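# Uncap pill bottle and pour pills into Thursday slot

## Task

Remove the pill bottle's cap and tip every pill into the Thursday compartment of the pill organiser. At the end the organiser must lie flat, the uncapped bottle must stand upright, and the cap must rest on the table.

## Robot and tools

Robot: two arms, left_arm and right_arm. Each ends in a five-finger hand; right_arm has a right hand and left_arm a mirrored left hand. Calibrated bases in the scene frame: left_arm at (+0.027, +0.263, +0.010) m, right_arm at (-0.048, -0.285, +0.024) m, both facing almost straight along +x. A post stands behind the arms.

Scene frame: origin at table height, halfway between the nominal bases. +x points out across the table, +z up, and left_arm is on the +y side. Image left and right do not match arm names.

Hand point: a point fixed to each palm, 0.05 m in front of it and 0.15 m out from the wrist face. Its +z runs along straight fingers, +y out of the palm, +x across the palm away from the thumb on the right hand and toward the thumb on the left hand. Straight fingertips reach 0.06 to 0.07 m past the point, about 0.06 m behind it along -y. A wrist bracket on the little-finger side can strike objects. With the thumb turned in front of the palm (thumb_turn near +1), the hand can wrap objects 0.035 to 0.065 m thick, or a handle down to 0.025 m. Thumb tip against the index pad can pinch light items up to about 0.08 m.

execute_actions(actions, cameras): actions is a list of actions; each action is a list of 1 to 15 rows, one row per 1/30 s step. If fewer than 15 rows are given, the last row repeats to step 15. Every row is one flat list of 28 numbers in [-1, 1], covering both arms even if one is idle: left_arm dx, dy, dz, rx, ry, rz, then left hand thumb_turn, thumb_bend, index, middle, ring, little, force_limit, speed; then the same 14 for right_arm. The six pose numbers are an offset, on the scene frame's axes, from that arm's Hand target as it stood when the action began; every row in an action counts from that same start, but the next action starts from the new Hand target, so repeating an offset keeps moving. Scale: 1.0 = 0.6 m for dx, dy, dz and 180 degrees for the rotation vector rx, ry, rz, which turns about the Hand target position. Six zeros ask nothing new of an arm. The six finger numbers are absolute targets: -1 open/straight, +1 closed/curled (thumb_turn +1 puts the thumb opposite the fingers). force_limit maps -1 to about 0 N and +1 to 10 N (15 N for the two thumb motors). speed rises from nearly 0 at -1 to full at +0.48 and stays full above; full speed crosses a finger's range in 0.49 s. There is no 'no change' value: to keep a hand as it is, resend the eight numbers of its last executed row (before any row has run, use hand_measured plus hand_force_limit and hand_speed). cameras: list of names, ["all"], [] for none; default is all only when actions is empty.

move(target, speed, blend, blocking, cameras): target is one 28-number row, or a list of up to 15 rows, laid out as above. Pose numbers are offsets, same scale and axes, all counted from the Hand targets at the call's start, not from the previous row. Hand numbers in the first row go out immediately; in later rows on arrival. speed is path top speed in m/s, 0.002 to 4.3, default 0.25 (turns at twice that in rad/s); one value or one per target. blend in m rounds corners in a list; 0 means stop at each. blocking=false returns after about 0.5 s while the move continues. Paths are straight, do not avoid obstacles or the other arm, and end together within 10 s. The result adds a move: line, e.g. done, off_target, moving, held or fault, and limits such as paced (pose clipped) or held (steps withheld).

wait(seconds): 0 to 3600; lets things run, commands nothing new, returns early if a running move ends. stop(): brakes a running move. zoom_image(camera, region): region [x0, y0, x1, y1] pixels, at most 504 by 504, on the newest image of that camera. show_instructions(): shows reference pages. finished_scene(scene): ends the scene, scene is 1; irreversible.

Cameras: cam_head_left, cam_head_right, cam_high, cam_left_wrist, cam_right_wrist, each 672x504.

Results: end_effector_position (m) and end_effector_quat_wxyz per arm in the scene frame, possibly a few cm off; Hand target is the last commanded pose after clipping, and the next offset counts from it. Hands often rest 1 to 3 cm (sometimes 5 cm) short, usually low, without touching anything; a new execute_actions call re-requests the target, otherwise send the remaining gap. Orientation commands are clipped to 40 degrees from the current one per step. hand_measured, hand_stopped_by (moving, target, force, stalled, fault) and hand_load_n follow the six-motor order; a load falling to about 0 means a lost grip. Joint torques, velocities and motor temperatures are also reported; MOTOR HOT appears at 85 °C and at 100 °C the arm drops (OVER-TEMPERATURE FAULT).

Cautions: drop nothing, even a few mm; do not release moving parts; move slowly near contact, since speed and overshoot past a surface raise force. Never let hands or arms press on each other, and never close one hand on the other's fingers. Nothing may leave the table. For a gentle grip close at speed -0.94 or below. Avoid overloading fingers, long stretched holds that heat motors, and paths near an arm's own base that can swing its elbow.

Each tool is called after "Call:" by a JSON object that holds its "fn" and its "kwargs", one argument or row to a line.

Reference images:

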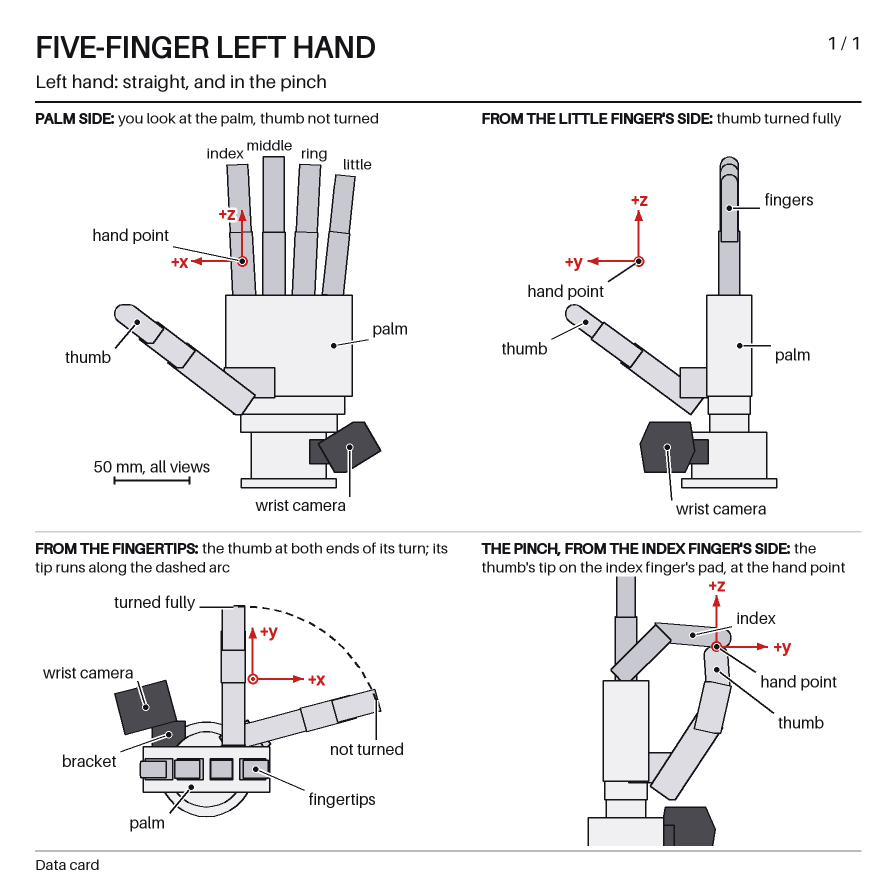

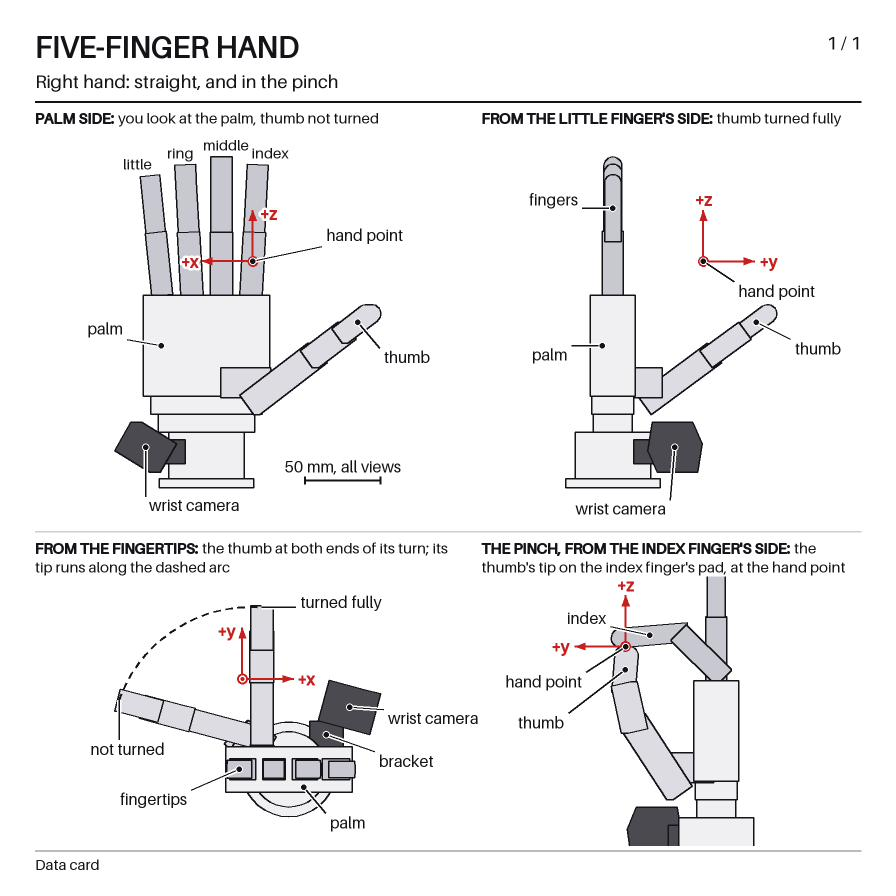

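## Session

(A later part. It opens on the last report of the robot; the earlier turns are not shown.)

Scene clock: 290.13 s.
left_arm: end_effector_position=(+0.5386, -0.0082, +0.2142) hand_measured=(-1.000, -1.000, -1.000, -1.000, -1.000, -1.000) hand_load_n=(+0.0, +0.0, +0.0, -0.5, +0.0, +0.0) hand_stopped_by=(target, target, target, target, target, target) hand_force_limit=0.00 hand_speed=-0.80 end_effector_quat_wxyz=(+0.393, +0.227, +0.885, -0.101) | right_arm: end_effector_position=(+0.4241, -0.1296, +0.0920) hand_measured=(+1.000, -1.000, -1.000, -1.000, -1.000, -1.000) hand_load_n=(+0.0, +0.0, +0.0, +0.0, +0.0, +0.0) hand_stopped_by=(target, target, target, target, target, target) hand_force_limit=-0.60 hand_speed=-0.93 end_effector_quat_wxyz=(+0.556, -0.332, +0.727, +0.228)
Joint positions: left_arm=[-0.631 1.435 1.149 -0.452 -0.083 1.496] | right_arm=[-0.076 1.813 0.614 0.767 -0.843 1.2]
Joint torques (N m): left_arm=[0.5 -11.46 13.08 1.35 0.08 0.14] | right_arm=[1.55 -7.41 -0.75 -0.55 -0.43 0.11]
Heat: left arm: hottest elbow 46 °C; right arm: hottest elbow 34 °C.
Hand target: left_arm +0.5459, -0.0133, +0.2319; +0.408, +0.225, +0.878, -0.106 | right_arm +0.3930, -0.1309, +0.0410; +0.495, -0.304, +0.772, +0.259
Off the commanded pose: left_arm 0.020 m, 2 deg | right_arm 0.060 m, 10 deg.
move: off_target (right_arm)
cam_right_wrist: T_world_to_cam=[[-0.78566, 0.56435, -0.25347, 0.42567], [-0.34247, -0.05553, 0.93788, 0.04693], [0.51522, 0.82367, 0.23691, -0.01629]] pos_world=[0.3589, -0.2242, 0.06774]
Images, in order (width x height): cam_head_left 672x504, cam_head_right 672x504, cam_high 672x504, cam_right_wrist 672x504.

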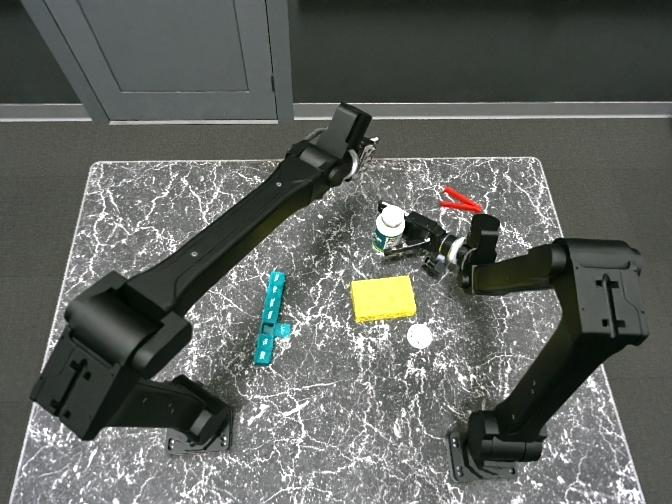

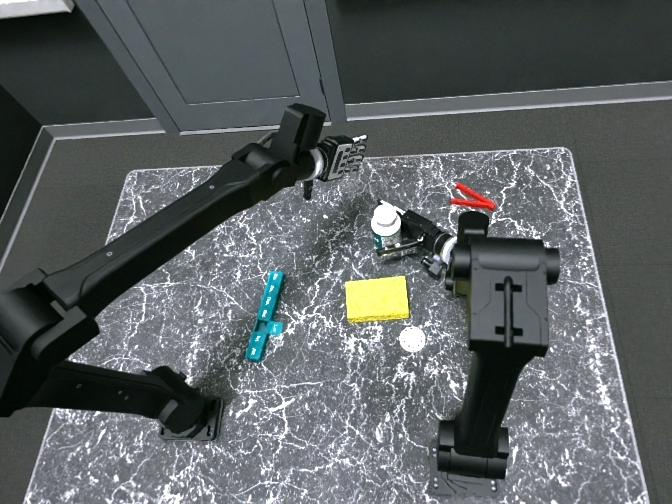

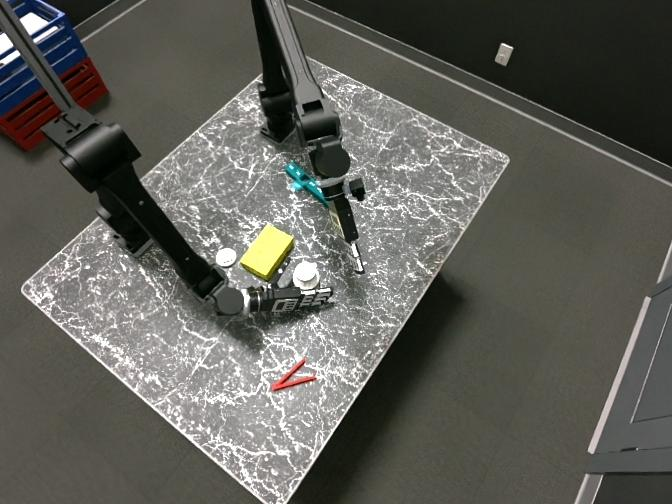

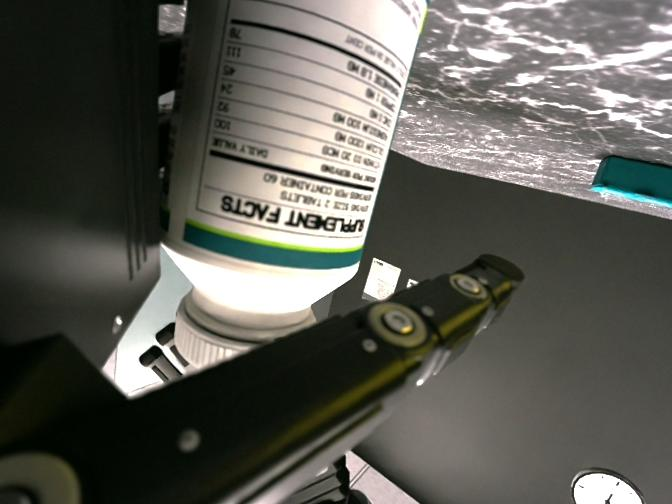

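Call:
{"fn": "move", "kwargs": {
  "target": [0,0,0,0,0,0,-1,-1,-1,-1,-1,-1,0,-0.8, 0,0,0,0,0,0,1,0.6,0.6,0.6,-1,-1,-0.4,-0.9],
  "speed": 0.05,
  "cameras": ["cam_right_wrist","cam_high", "cam_head_left","cam_head_right"]
}}

Call:
{"fn": "zoom_image", "kwargs": {
  "camera": "cam_head_left",
  "region": [350, 180, 450, 260]
}}

Call:
{"fn": "zoom_image", "kwargs": {
  "camera": "cam_high",
  "region": [260, 240, 360, 320]
}}

Scene clock: 297.20 s.
left_arm: end_effector_position=(+0.5386, -0.0082, +0.2142) hand_measured=(-1.000, -1.000, -1.000, -1.000, -1.000, -1.000) hand_load_n=(+0.0, +0.0, +0.0, +0.0, +0.0, +0.0) hand_stopped_by=(target, target, target, target, target, target) hand_force_limit=0.00 hand_speed=-0.80 end_effector_quat_wxyz=(+0.393, +0.227, +0.885, -0.101) | right_arm: end_effector_position=(+0.4239, -0.1296, +0.0920) hand_measured=(+1.000, -0.644, -0.248, -0.322, -1.000, -1.000) hand_load_n=(+0.0, +6.5, +4.0, +1.5, +0.0, +0.0) hand_stopped_by=(target, force, force, force, target, target) hand_force_limit=-0.40 hand_speed=-0.90 end_effector_quat_wxyz=(+0.556, -0.333, +0.727, +0.228)
Joint positions: left_arm=[-0.631 1.435 1.149 -0.452 -0.083 1.496] | right_arm=[-0.076 1.813 0.614 0.767 -0.843 1.199]
Joint torques (N m): left_arm=[0.5 -11.46 13.08 1.33 0.08 0.15] | right_arm=[1.44 -7.41 -0.75 -0.55 -0.38 0.12]
Heat: left arm: hottest elbow 46 °C; right arm: hottest shoulder 33 °C.
Hand target: left_arm +0.5459, -0.0133, +0.2319; +0.408, +0.225, +0.878, -0.106 | right_arm +0.3930, -0.1309, +0.0410; +0.494, -0.304, +0.772, +0.259
Off the commanded pose: left_arm 0.020 m, 2 deg | right_arm 0.060 m, 10 deg.
move: done
cam_right_wrist: T_world_to_cam=[[-0.7858, 0.56341, -0.25511, 0.42568], [-0.34366, -0.05482, 0.93749, 0.04753], [0.51421, 0.82435, 0.2367, -0.01568]] pos_world=[0.3589, -0.2243, 0.06774]
Images, in order (width x height): cam_head_left 672x504, cam_head_right 672x504, cam_high 672x504, cam_right_wrist 672x504.

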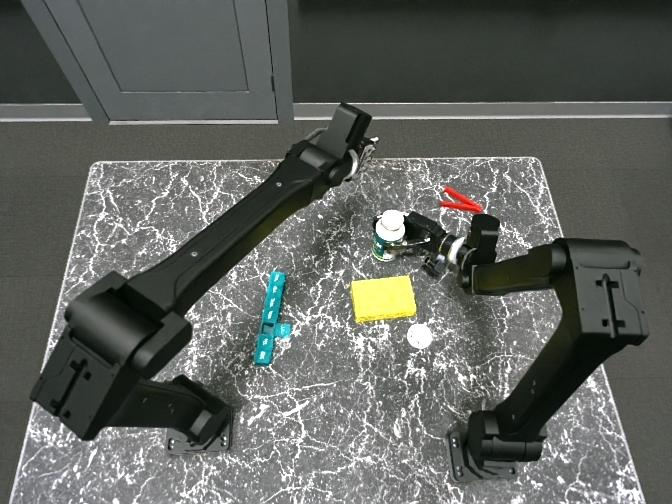

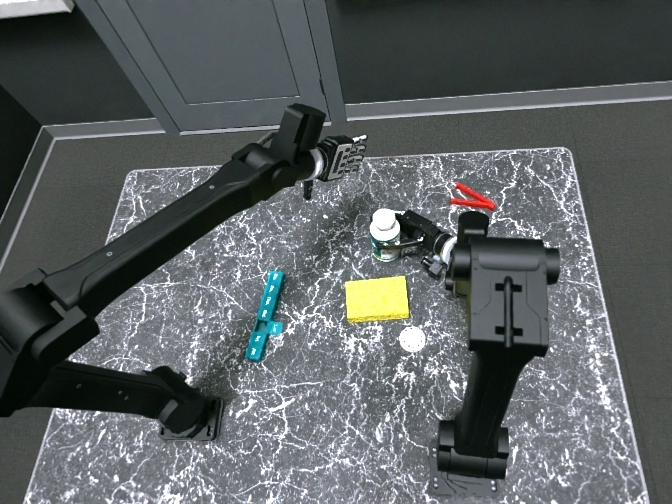

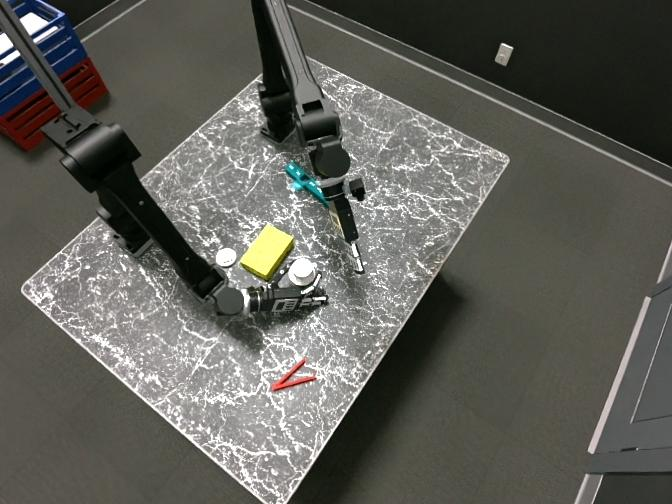

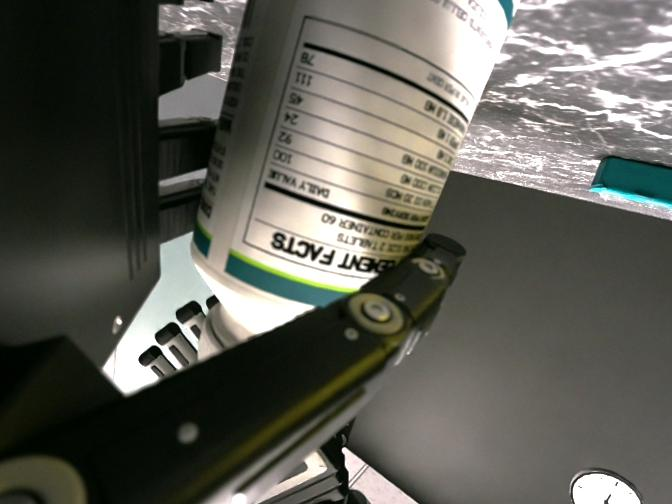

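Scaled by 5.040 from the camera's image (finer frame: 960x720).

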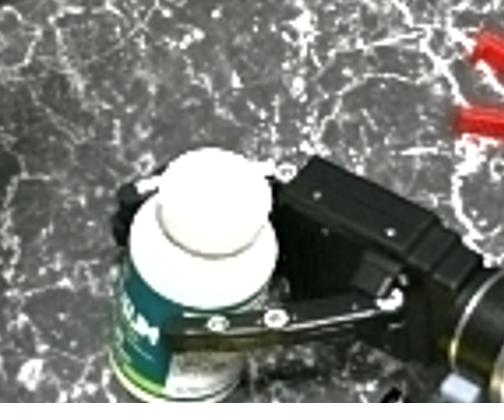

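Scaled by 5.040 from the camera's image (finer frame: 960x720).

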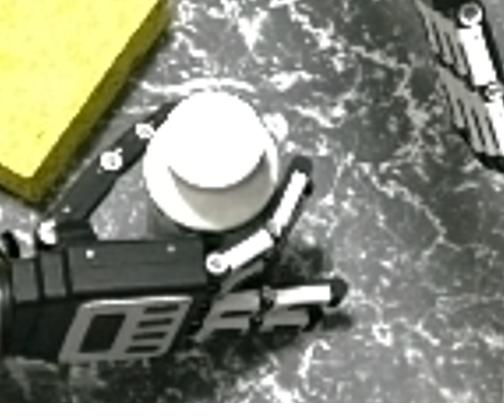

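Call:
{"fn": "move", "kwargs": {
  "target": [0,0,0,0,0,0,-1,-1,-1,-1,-1,-1,0,-0.8, 0,0,0,0,0,0,1,0.7,0.7,0.7,-1,-1,0.1,-0.9],
  "speed": 0.05,
  "cameras": ["cam_right_wrist","cam_high", "cam_head_left","cam_head_right"]
}}

Call:
{"fn": "zoom_image", "kwargs": {
  "camera": "cam_head_left",
  "region": [350, 180, 450, 260]
}}

Call:
{"fn": "zoom_image", "kwargs": {
  "camera": "cam_high",
  "region": [260, 240, 360, 320]
}}

Scene clock: 308.80 s.
left_arm: end_effector_position=(+0.5386, -0.0082, +0.2142) hand_measured=(-1.000, -1.000, -1.000, -1.000, -1.000, -1.000) hand_load_n=(+0.0, +0.0, +0.0, +0.0, +0.0, +0.0) hand_stopped_by=(target, target, target, target, target, target) hand_force_limit=0.00 hand_speed=-0.80 end_effector_quat_wxyz=(+0.393, +0.227, +0.885, -0.101) | right_arm: end_effector_position=(+0.4239, -0.1296, +0.0919) hand_measured=(+1.000, -0.640, -0.230, -0.288, -1.000, -1.000) hand_load_n=(+2.0, +11.5, +4.0, +5.5, +0.0, +0.0) hand_stopped_by=(target, force, force, force, target, target) hand_force_limit=0.10 hand_speed=-0.90 end_effector_quat_wxyz=(+0.556, -0.333, +0.727, +0.227)
Joint positions: left_arm=[-0.631 1.435 1.149 -0.452 -0.083 1.496] | right_arm=[-0.076 1.813 0.614 0.767 -0.843 1.198]
Joint torques (N m): left_arm=[0.5 -11.46 13.09 1.35 0.07 0.14] | right_arm=[1.49 -7.41 -0.76 -0.55 -0.38 0.12]
Heat: left arm: hottest elbow 46 °C; right arm: hottest shoulder 33 °C.
Hand target: left_arm +0.5459, -0.0133, +0.2319; +0.408, +0.225, +0.878, -0.106 | right_arm +0.3930, -0.1309, +0.0410; +0.495, -0.304, +0.772, +0.259
Off the commanded pose: left_arm 0.020 m, 2 deg | right_arm 0.060 m, 10 deg.
move: done
cam_right_wrist: T_world_to_cam=[[-0.78576, 0.56314, -0.25583, 0.42562], [-0.34419, -0.05444, 0.93732, 0.04791], [0.51392, 0.82456, 0.23661, -0.0155]] pos_world=[0.35889, -0.2243, 0.06764]
Images, in order (width x height): cam_head_left 672x504, cam_head_right 672x504, cam_high 672x504, cam_right_wrist 672x504.

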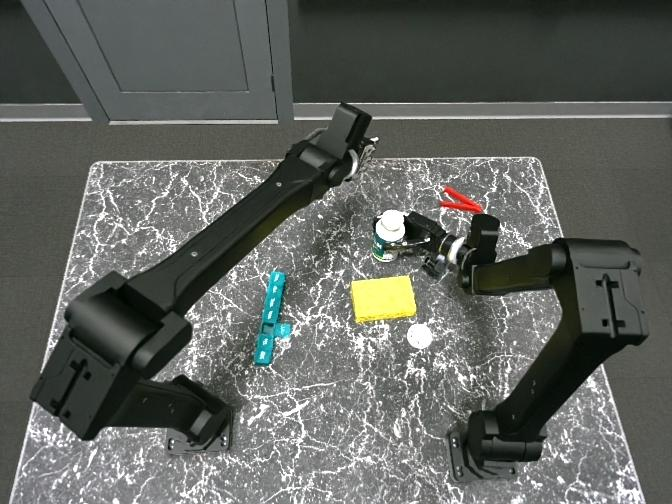

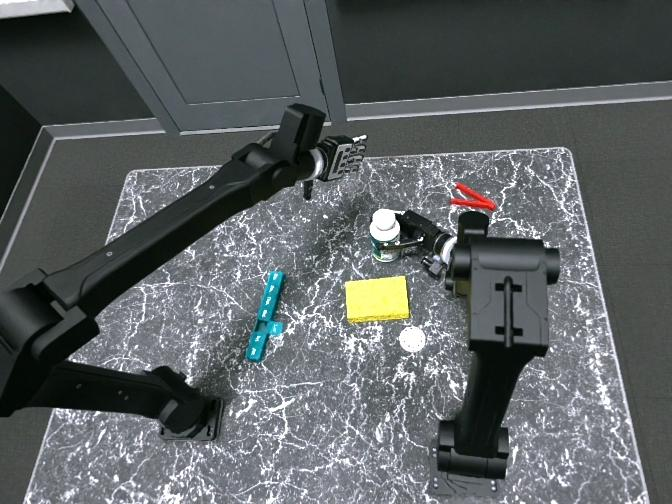

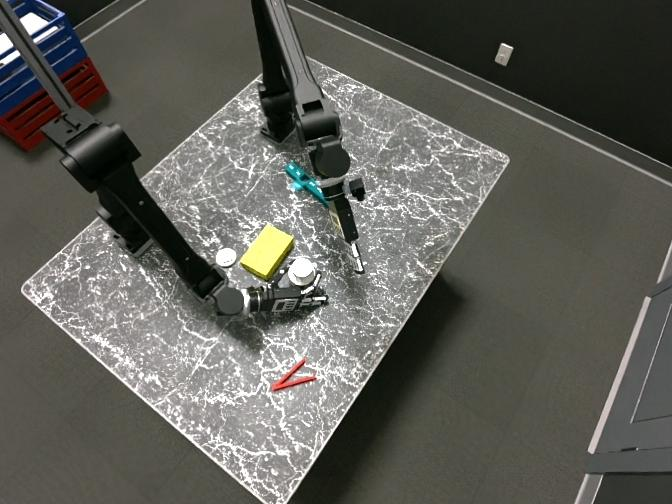

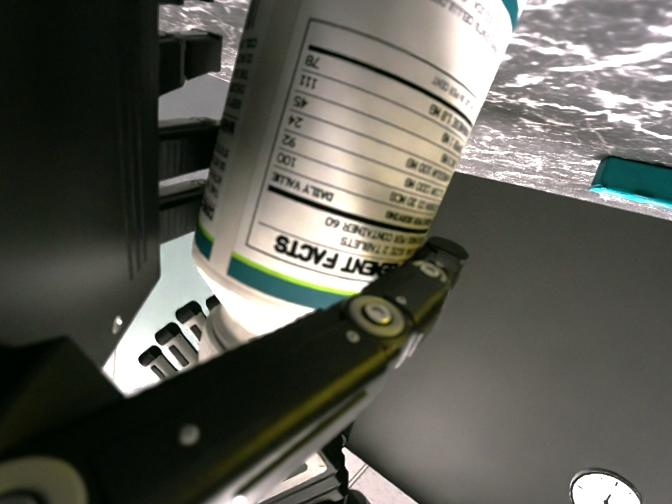

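Scaled by 5.040 from the camera's image (finer frame: 960x720).

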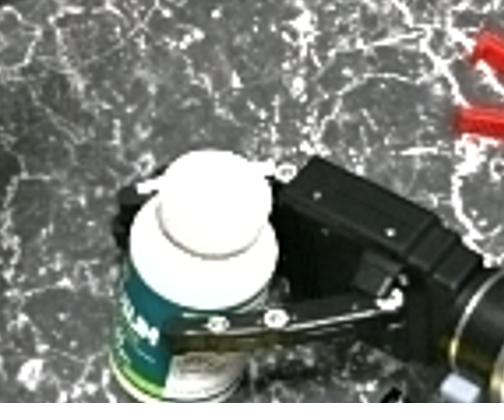

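Scaled by 5.040 from the camera's image (finer frame: 960x720).

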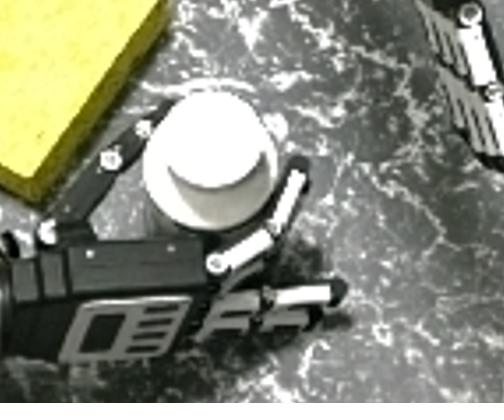

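Call:
{"fn": "zoom_image", "kwargs": {
  "camera": "cam_head_right",
  "region": [350, 180, 450, 260]
}}

Scaled by 5.040 from the camera's image (finer frame: 960x720).

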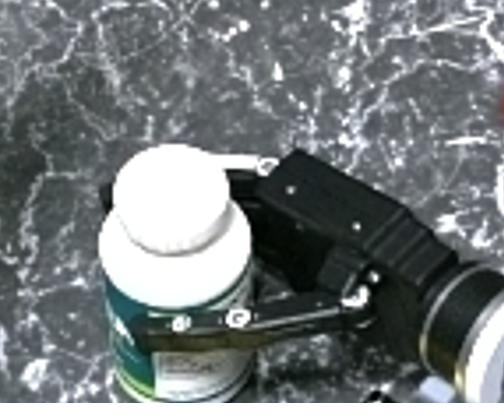

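Call:
{"fn": "move", "kwargs": {
  "target": [0,0,0.113,-0.3414,0.2083,0.2134,1,-0.8,-0.7,-0.7,-1,-1,0,-0.5, 0,0,0,0,0,0,1,0.7,0.7,0.7,-1,-1,0.1,-0.9],
  "speed": 0.3,
  "cameras": ["all"]
}}

Scene clock: 369.83 s.
left_arm: end_effector_position=(+0.5308, -0.0140, +0.2662) hand_measured=(+1.000, -0.800, -0.700, -0.700, -1.000, -1.000) hand_load_n=(+0.0, +0.0, +0.0, +0.0, +0.0, +0.0) hand_stopped_by=(target, target, target, target, target, target) hand_force_limit=0.00 hand_speed=-0.50 end_effector_quat_wxyz=(+0.164, -0.338, +0.819, -0.433) | right_arm: end_effector_position=(+0.4239, -0.1296, +0.0919) hand_measured=(+1.000, -0.640, -0.230, -0.288, -1.000, -1.000) hand_load_n=(+2.0, +11.5, +4.0, +5.5, +0.0, +0.0) hand_stopped_by=(target, force, force, force, target, target) hand_force_limit=0.10 hand_speed=-0.90 end_effector_quat_wxyz=(+0.556, -0.333, +0.727, +0.227)
Joint positions: left_arm=[-0.37 1.427 1.286 -0.521 0.376 0.25] | right_arm=[-0.076 1.813 0.614 0.767 -0.843 1.198]
Joint torques (N m): left_arm=[1.55 -12.4 14.71 1.91 0.35 0.07] | right_arm=[1.49 -7.41 -0.76 -0.55 -0.38 0.12]
Motor temperatures (°C): left_arm=[28 32 47 28 31 32] | right_arm=[30 33 32 31 32 28]
Heat: left arm: hottest elbow 47 °C; right arm: hottest shoulder 33 °C.
Hand target: left_arm +0.5460, -0.0132, +0.2999; +0.189, -0.333, +0.804, -0.455 | right_arm +0.3930, -0.1309, +0.0410; +0.495, -0.304, +0.772, +0.259
Off the commanded pose: left_arm 0.037 m, 4 deg | right_arm 0.060 m, 10 deg.
move: off_target (left_arm)
cam_left_wrist: T_world_to_cam=[[0.1529, -0.59945, 0.78568, -0.2934], [-0.98815, -0.10372, 0.11317, 0.48677], [0.01365, -0.79367, -0.6082, 0.25721]] pos_world=[0.52236, 0.07874, 0.33186]
cam_right_wrist: T_world_to_cam=[[-0.78576, 0.56314, -0.25583, 0.42562], [-0.34419, -0.05444, 0.93732, 0.04791], [0.51392, 0.82456, 0.23661, -0.0155]] pos_world=[0.35889, -0.2243, 0.06764]

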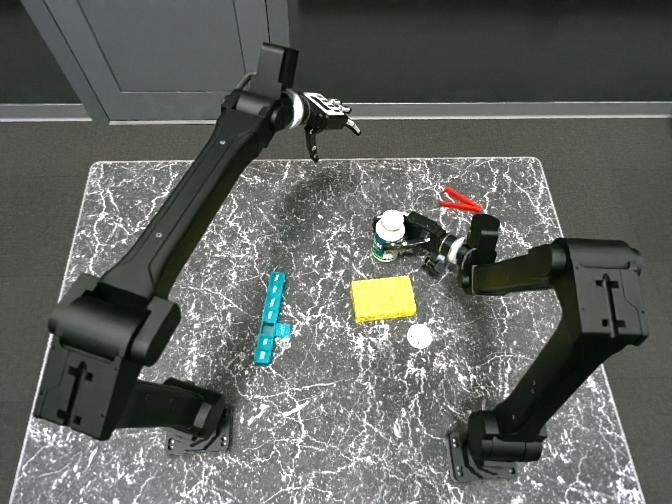

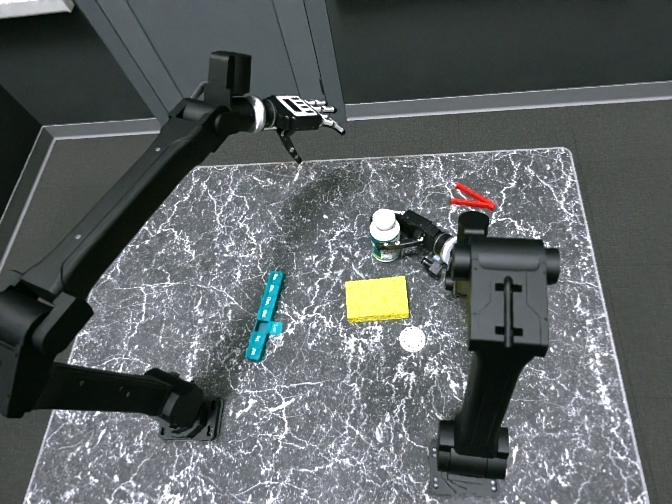

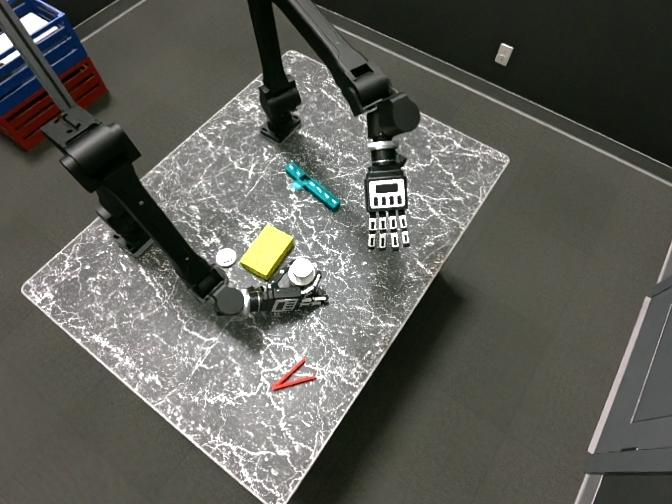

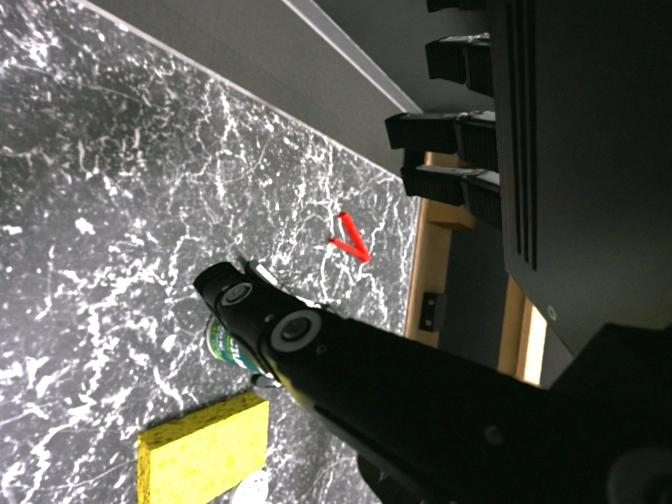

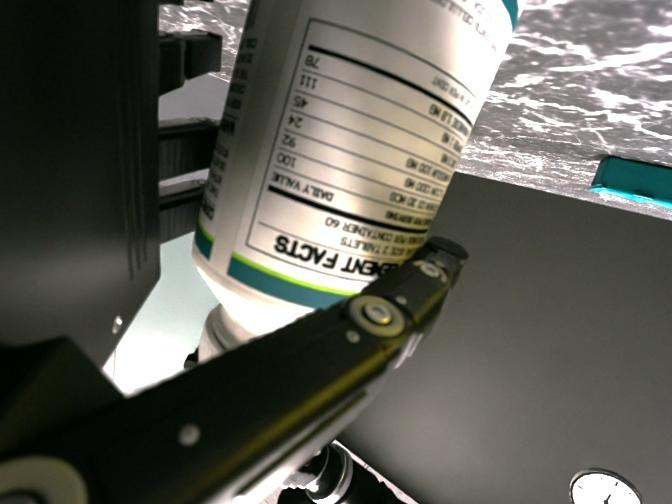

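Call:
{"fn": "move", "kwargs": {
  "target": [0,0,0,0,0,0,1,-0.8,-0.7,-0.7,-1,-1,0,-0.5, 0,0,0,0,0,0,1,0.7,0.7,0.7,-1,-1,0.1,-0.9],
  "speed": 0.2,
  "cameras": []
}}

Call:
{"fn": "move", "kwargs": {
  "target": [-0.218,-0.228,-0.05,0,0,0,1,-0.8,-0.7,-0.7,-1,-1,0,-0.5, 0,0,0,0,0,0,1,0.7,0.7,0.7,-1,-1,0.1,-0.9],
  "speed": 0.2,
  "cameras": ["all"]
}}

Scene clock: 373.53 s.
left_arm: end_effector_position=(+0.5308, -0.0140, +0.2662) hand_measured=(+1.000, -0.800, -0.700, -0.700, -1.000, -1.000) hand_load_n=(+0.0, +0.0, +0.0, +0.0, +0.0, +0.0) hand_stopped_by=(target, target, target, target, target, target) hand_force_limit=0.00 hand_speed=-0.50 end_effector_quat_wxyz=(+0.164, -0.338, +0.819, -0.433) | right_arm: end_effector_position=(+0.4239, -0.1296, +0.0919) hand_measured=(+1.000, -0.640, -0.230, -0.288, -1.000, -1.000) hand_load_n=(+2.0, +11.5, +4.0, +5.5, +0.0, +0.0) hand_stopped_by=(target, force, force, force, target, target) hand_force_limit=0.10 hand_speed=-0.90 end_effector_quat_wxyz=(+0.556, -0.333, +0.727, +0.227)
Joint positions: left_arm=[-0.37 1.427 1.286 -0.521 0.376 0.249] | right_arm=[-0.076 1.813 0.614 0.767 -0.843 1.198]
Joint torques (N m): left_arm=[1.61 -12.51 14.67 1.88 0.34 0.05] | right_arm=[1.49 -7.41 -0.75 -0.55 -0.38 0.12]
Heat: left arm: hottest elbow 46 °C; right arm: hottest shoulder 33 °C.
Hand target: left_arm +0.5460, -0.0132, +0.2999; +0.189, -0.333, +0.804, -0.455 | right_arm +0.3930, -0.1309, +0.0410; +0.495, -0.304, +0.772, +0.259
Off the commanded pose: left_arm 0.037 m, 4 deg | right_arm 0.060 m, 10 deg.
move: done

Scene clock: 375.30 s.
left_arm: end_effector_position=(+0.4168, -0.1449, +0.2585) hand_measured=(+1.000, -0.800, -0.700, -0.700, -1.000, -1.000) hand_load_n=(+0.0, +0.0, +0.0, +0.0, +0.0, +0.0) hand_stopped_by=(target, target, target, target, target, target) hand_force_limit=0.00 hand_speed=-0.50 end_effector_quat_wxyz=(+0.185, -0.335, +0.812, -0.440) | right_arm: end_effector_position=(+0.4239, -0.1296, +0.0919) hand_measured=(+1.000, -0.640, -0.230, -0.288, -1.000, -1.000) hand_load_n=(+2.0, +11.5, +4.0, +5.5, +0.0, +0.0) hand_stopped_by=(target, force, force, force, target, target) hand_force_limit=0.10 hand_speed=-0.90 end_effector_quat_wxyz=(+0.556, -0.333, +0.727, +0.227)
Joint positions: left_arm=[-0.762 1.328 1.145 -0.392 0.031 0.026] | right_arm=[-0.076 1.813 0.614 0.767 -0.843 1.198]
Joint torques (N m): left_arm=[-0.26 -10.99 11.21 2 0 0.05] | right_arm=[1.49 -7.41 -0.76 -0.54 -0.38 0.12]
Heat: left arm: hottest elbow 46 °C; right arm: hottest shoulder 33 °C.
Hand target: left_arm +0.4150, -0.1501, +0.2697; +0.189, -0.333, +0.804, -0.455 | right_arm +0.3930, -0.1309, +0.0410; +0.495, -0.304, +0.772, +0.259
Off the commanded pose: left_arm 0.013 m, 2 deg | right_arm 0.060 m, 10 deg.
move: off_target (left_arm)
cam_left_wrist: T_world_to_cam=[[0.1279, -0.59393, 0.79428, -0.33936], [-0.99036, -0.11946, 0.07015, 0.37112], [0.05322, -0.7956, -0.60348, 0.13218]] pos_world=[0.40391, -0.05206, 0.32328]
cam_right_wrist: T_world_to_cam=[[-0.78576, 0.56314, -0.25583, 0.42562], [-0.34419, -0.05444, 0.93732, 0.04791], [0.51392, 0.82456, 0.23661, -0.0155]] pos_world=[0.35889, -0.2243, 0.06764]

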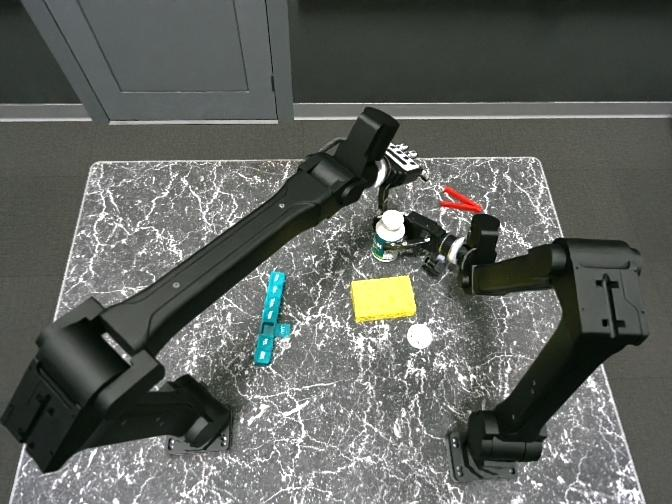

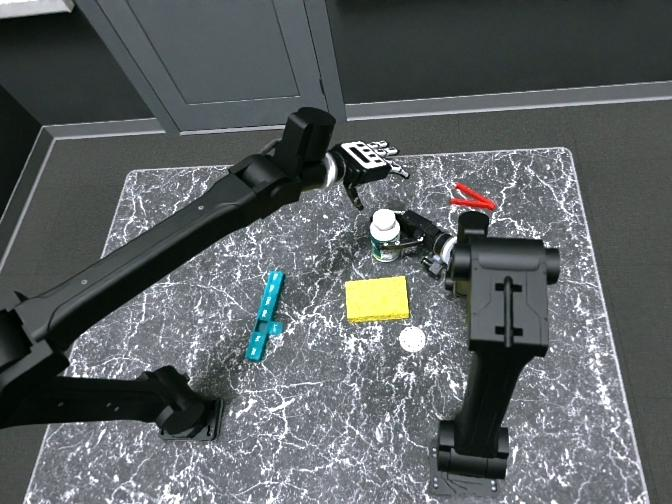

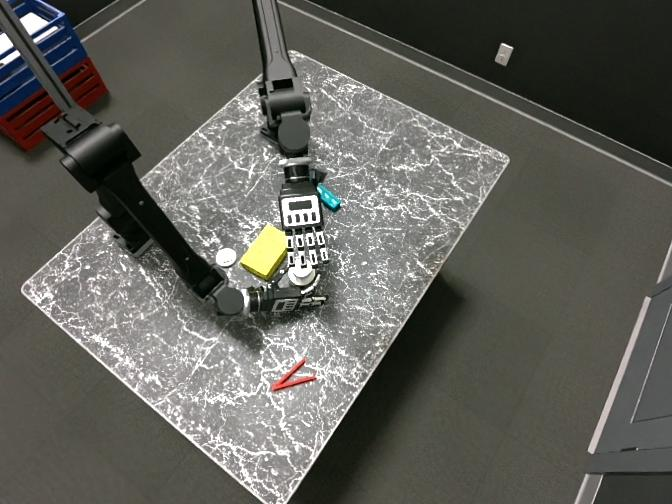

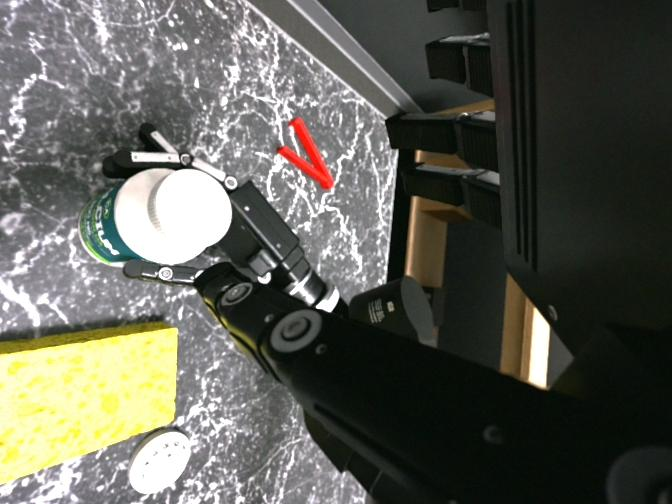

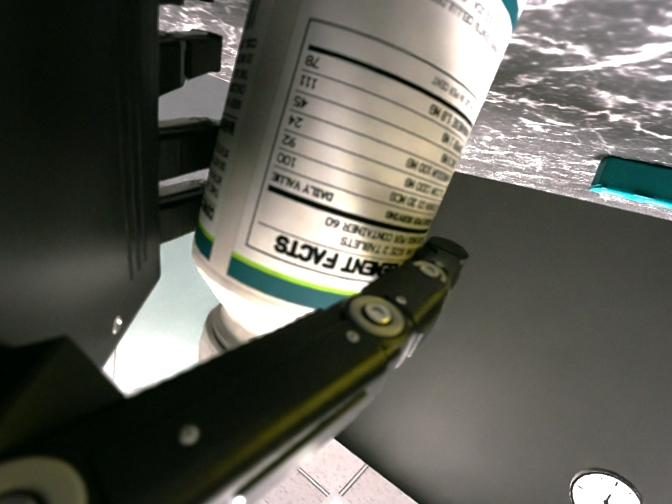

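Call:
{"fn": "move", "kwargs": {
  "target": [-0.016,-0.0093,-0.116,0,0,0,1,-0.8,-0.7,-0.7,-1,-1,0,-0.5, 0,0,0,0,0,0,1,0.7,0.7,0.7,-1,-1,0.1,-0.9],
  "speed": 0.1,
  "cameras": ["all"]
}}

Scene clock: 382.97 s.
left_arm: end_effector_position=(+0.4079, -0.1466, +0.1976) hand_measured=(+1.000, -0.800, -0.700, -0.700, -1.000, -1.000) hand_load_n=(+0.0, +0.0, +0.0, +0.0, +0.0, +0.0) hand_stopped_by=(target, target, target, target, target, target) hand_force_limit=0.00 hand_speed=-0.50 end_effector_quat_wxyz=(+0.189, -0.336, +0.807, -0.446) | right_arm: end_effector_position=(+0.4239, -0.1296, +0.0919) hand_measured=(+1.000, -0.640, -0.230, -0.288, -1.000, -1.000) hand_load_n=(+2.5, +11.5, +4.0, +5.5, +0.0, +0.0) hand_stopped_by=(target, force, force, force, target, target) hand_force_limit=0.10 hand_speed=-0.90 end_effector_quat_wxyz=(+0.556, -0.333, +0.727, +0.227)
Joint positions: left_arm=[-0.781 1.352 0.994 -0.201 0.009 0.013] | right_arm=[-0.076 1.813 0.614 0.767 -0.843 1.198]
Joint torques (N m): left_arm=[-0.91 -9.7 10.92 2.06 -0.03 0.04] | right_arm=[1.49 -7.41 -0.76 -0.54 -0.37 0.13]
Heat: left arm: hottest elbow 45 °C; right arm: hottest shoulder 33 °C.
Hand target: left_arm +0.4056, -0.1556, +0.2003; +0.189, -0.333, +0.804, -0.455 | right_arm +0.3930, -0.1309, +0.0410; +0.495, -0.304, +0.772, +0.259
Off the commanded pose: left_arm 0.010 m, 1 deg | right_arm 0.060 m, 10 deg.
move: done
cam_left_wrist: T_world_to_cam=[[0.12209, -0.58457, 0.8021, -0.28862], [-0.99035, -0.12516, 0.05952, 0.36777], [0.0656, -0.80163, -0.59421, 0.08682]] pos_world=[0.39376, -0.05309, 0.2612]
cam_right_wrist: T_world_to_cam=[[-0.78576, 0.56314, -0.25583, 0.42562], [-0.34419, -0.05444, 0.93732, 0.04791], [0.51392, 0.82456, 0.23661, -0.0155]] pos_world=[0.35889, -0.2243, 0.06764]

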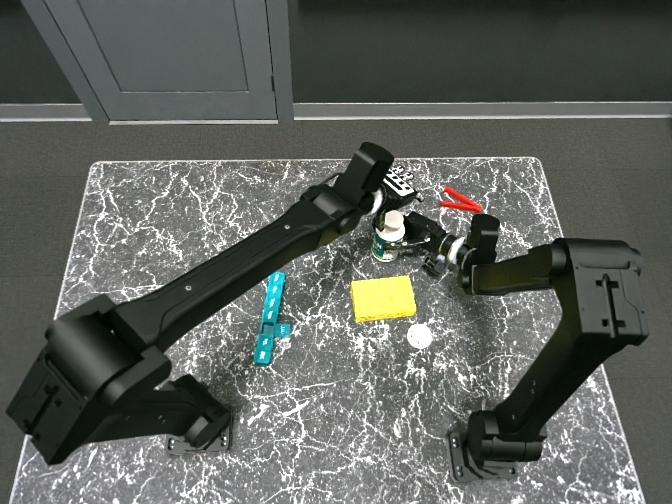

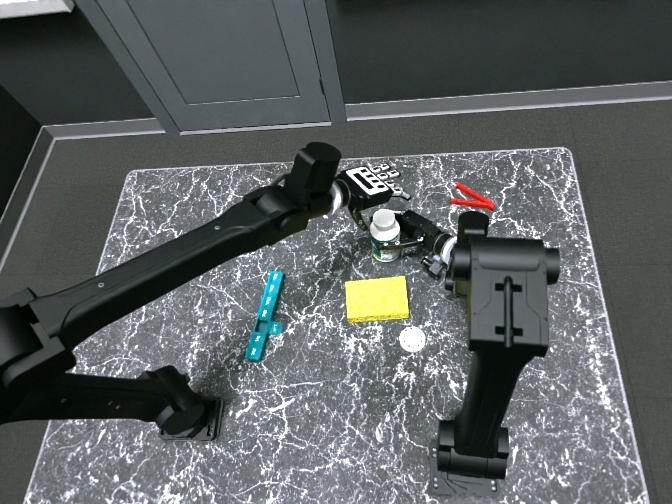

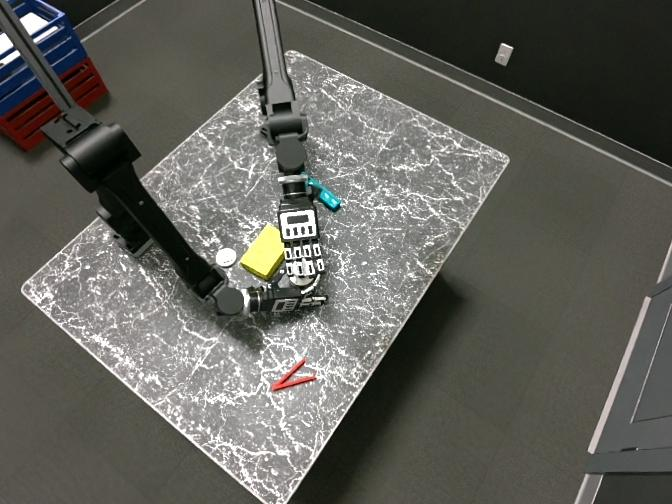

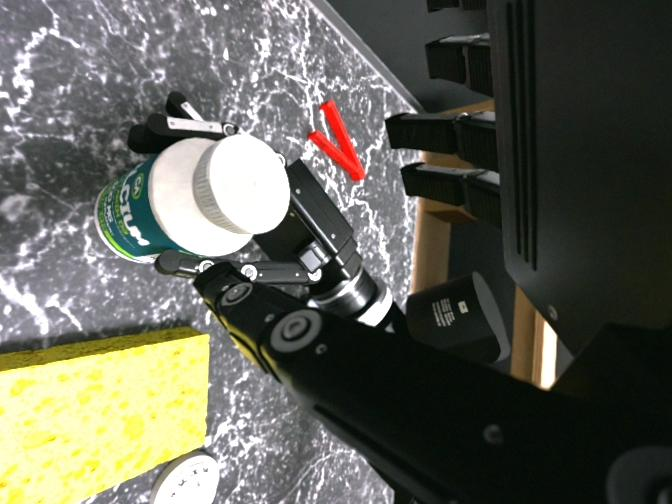

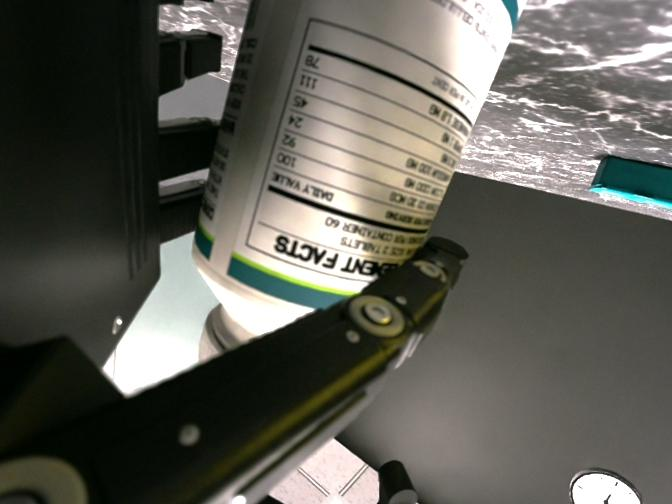

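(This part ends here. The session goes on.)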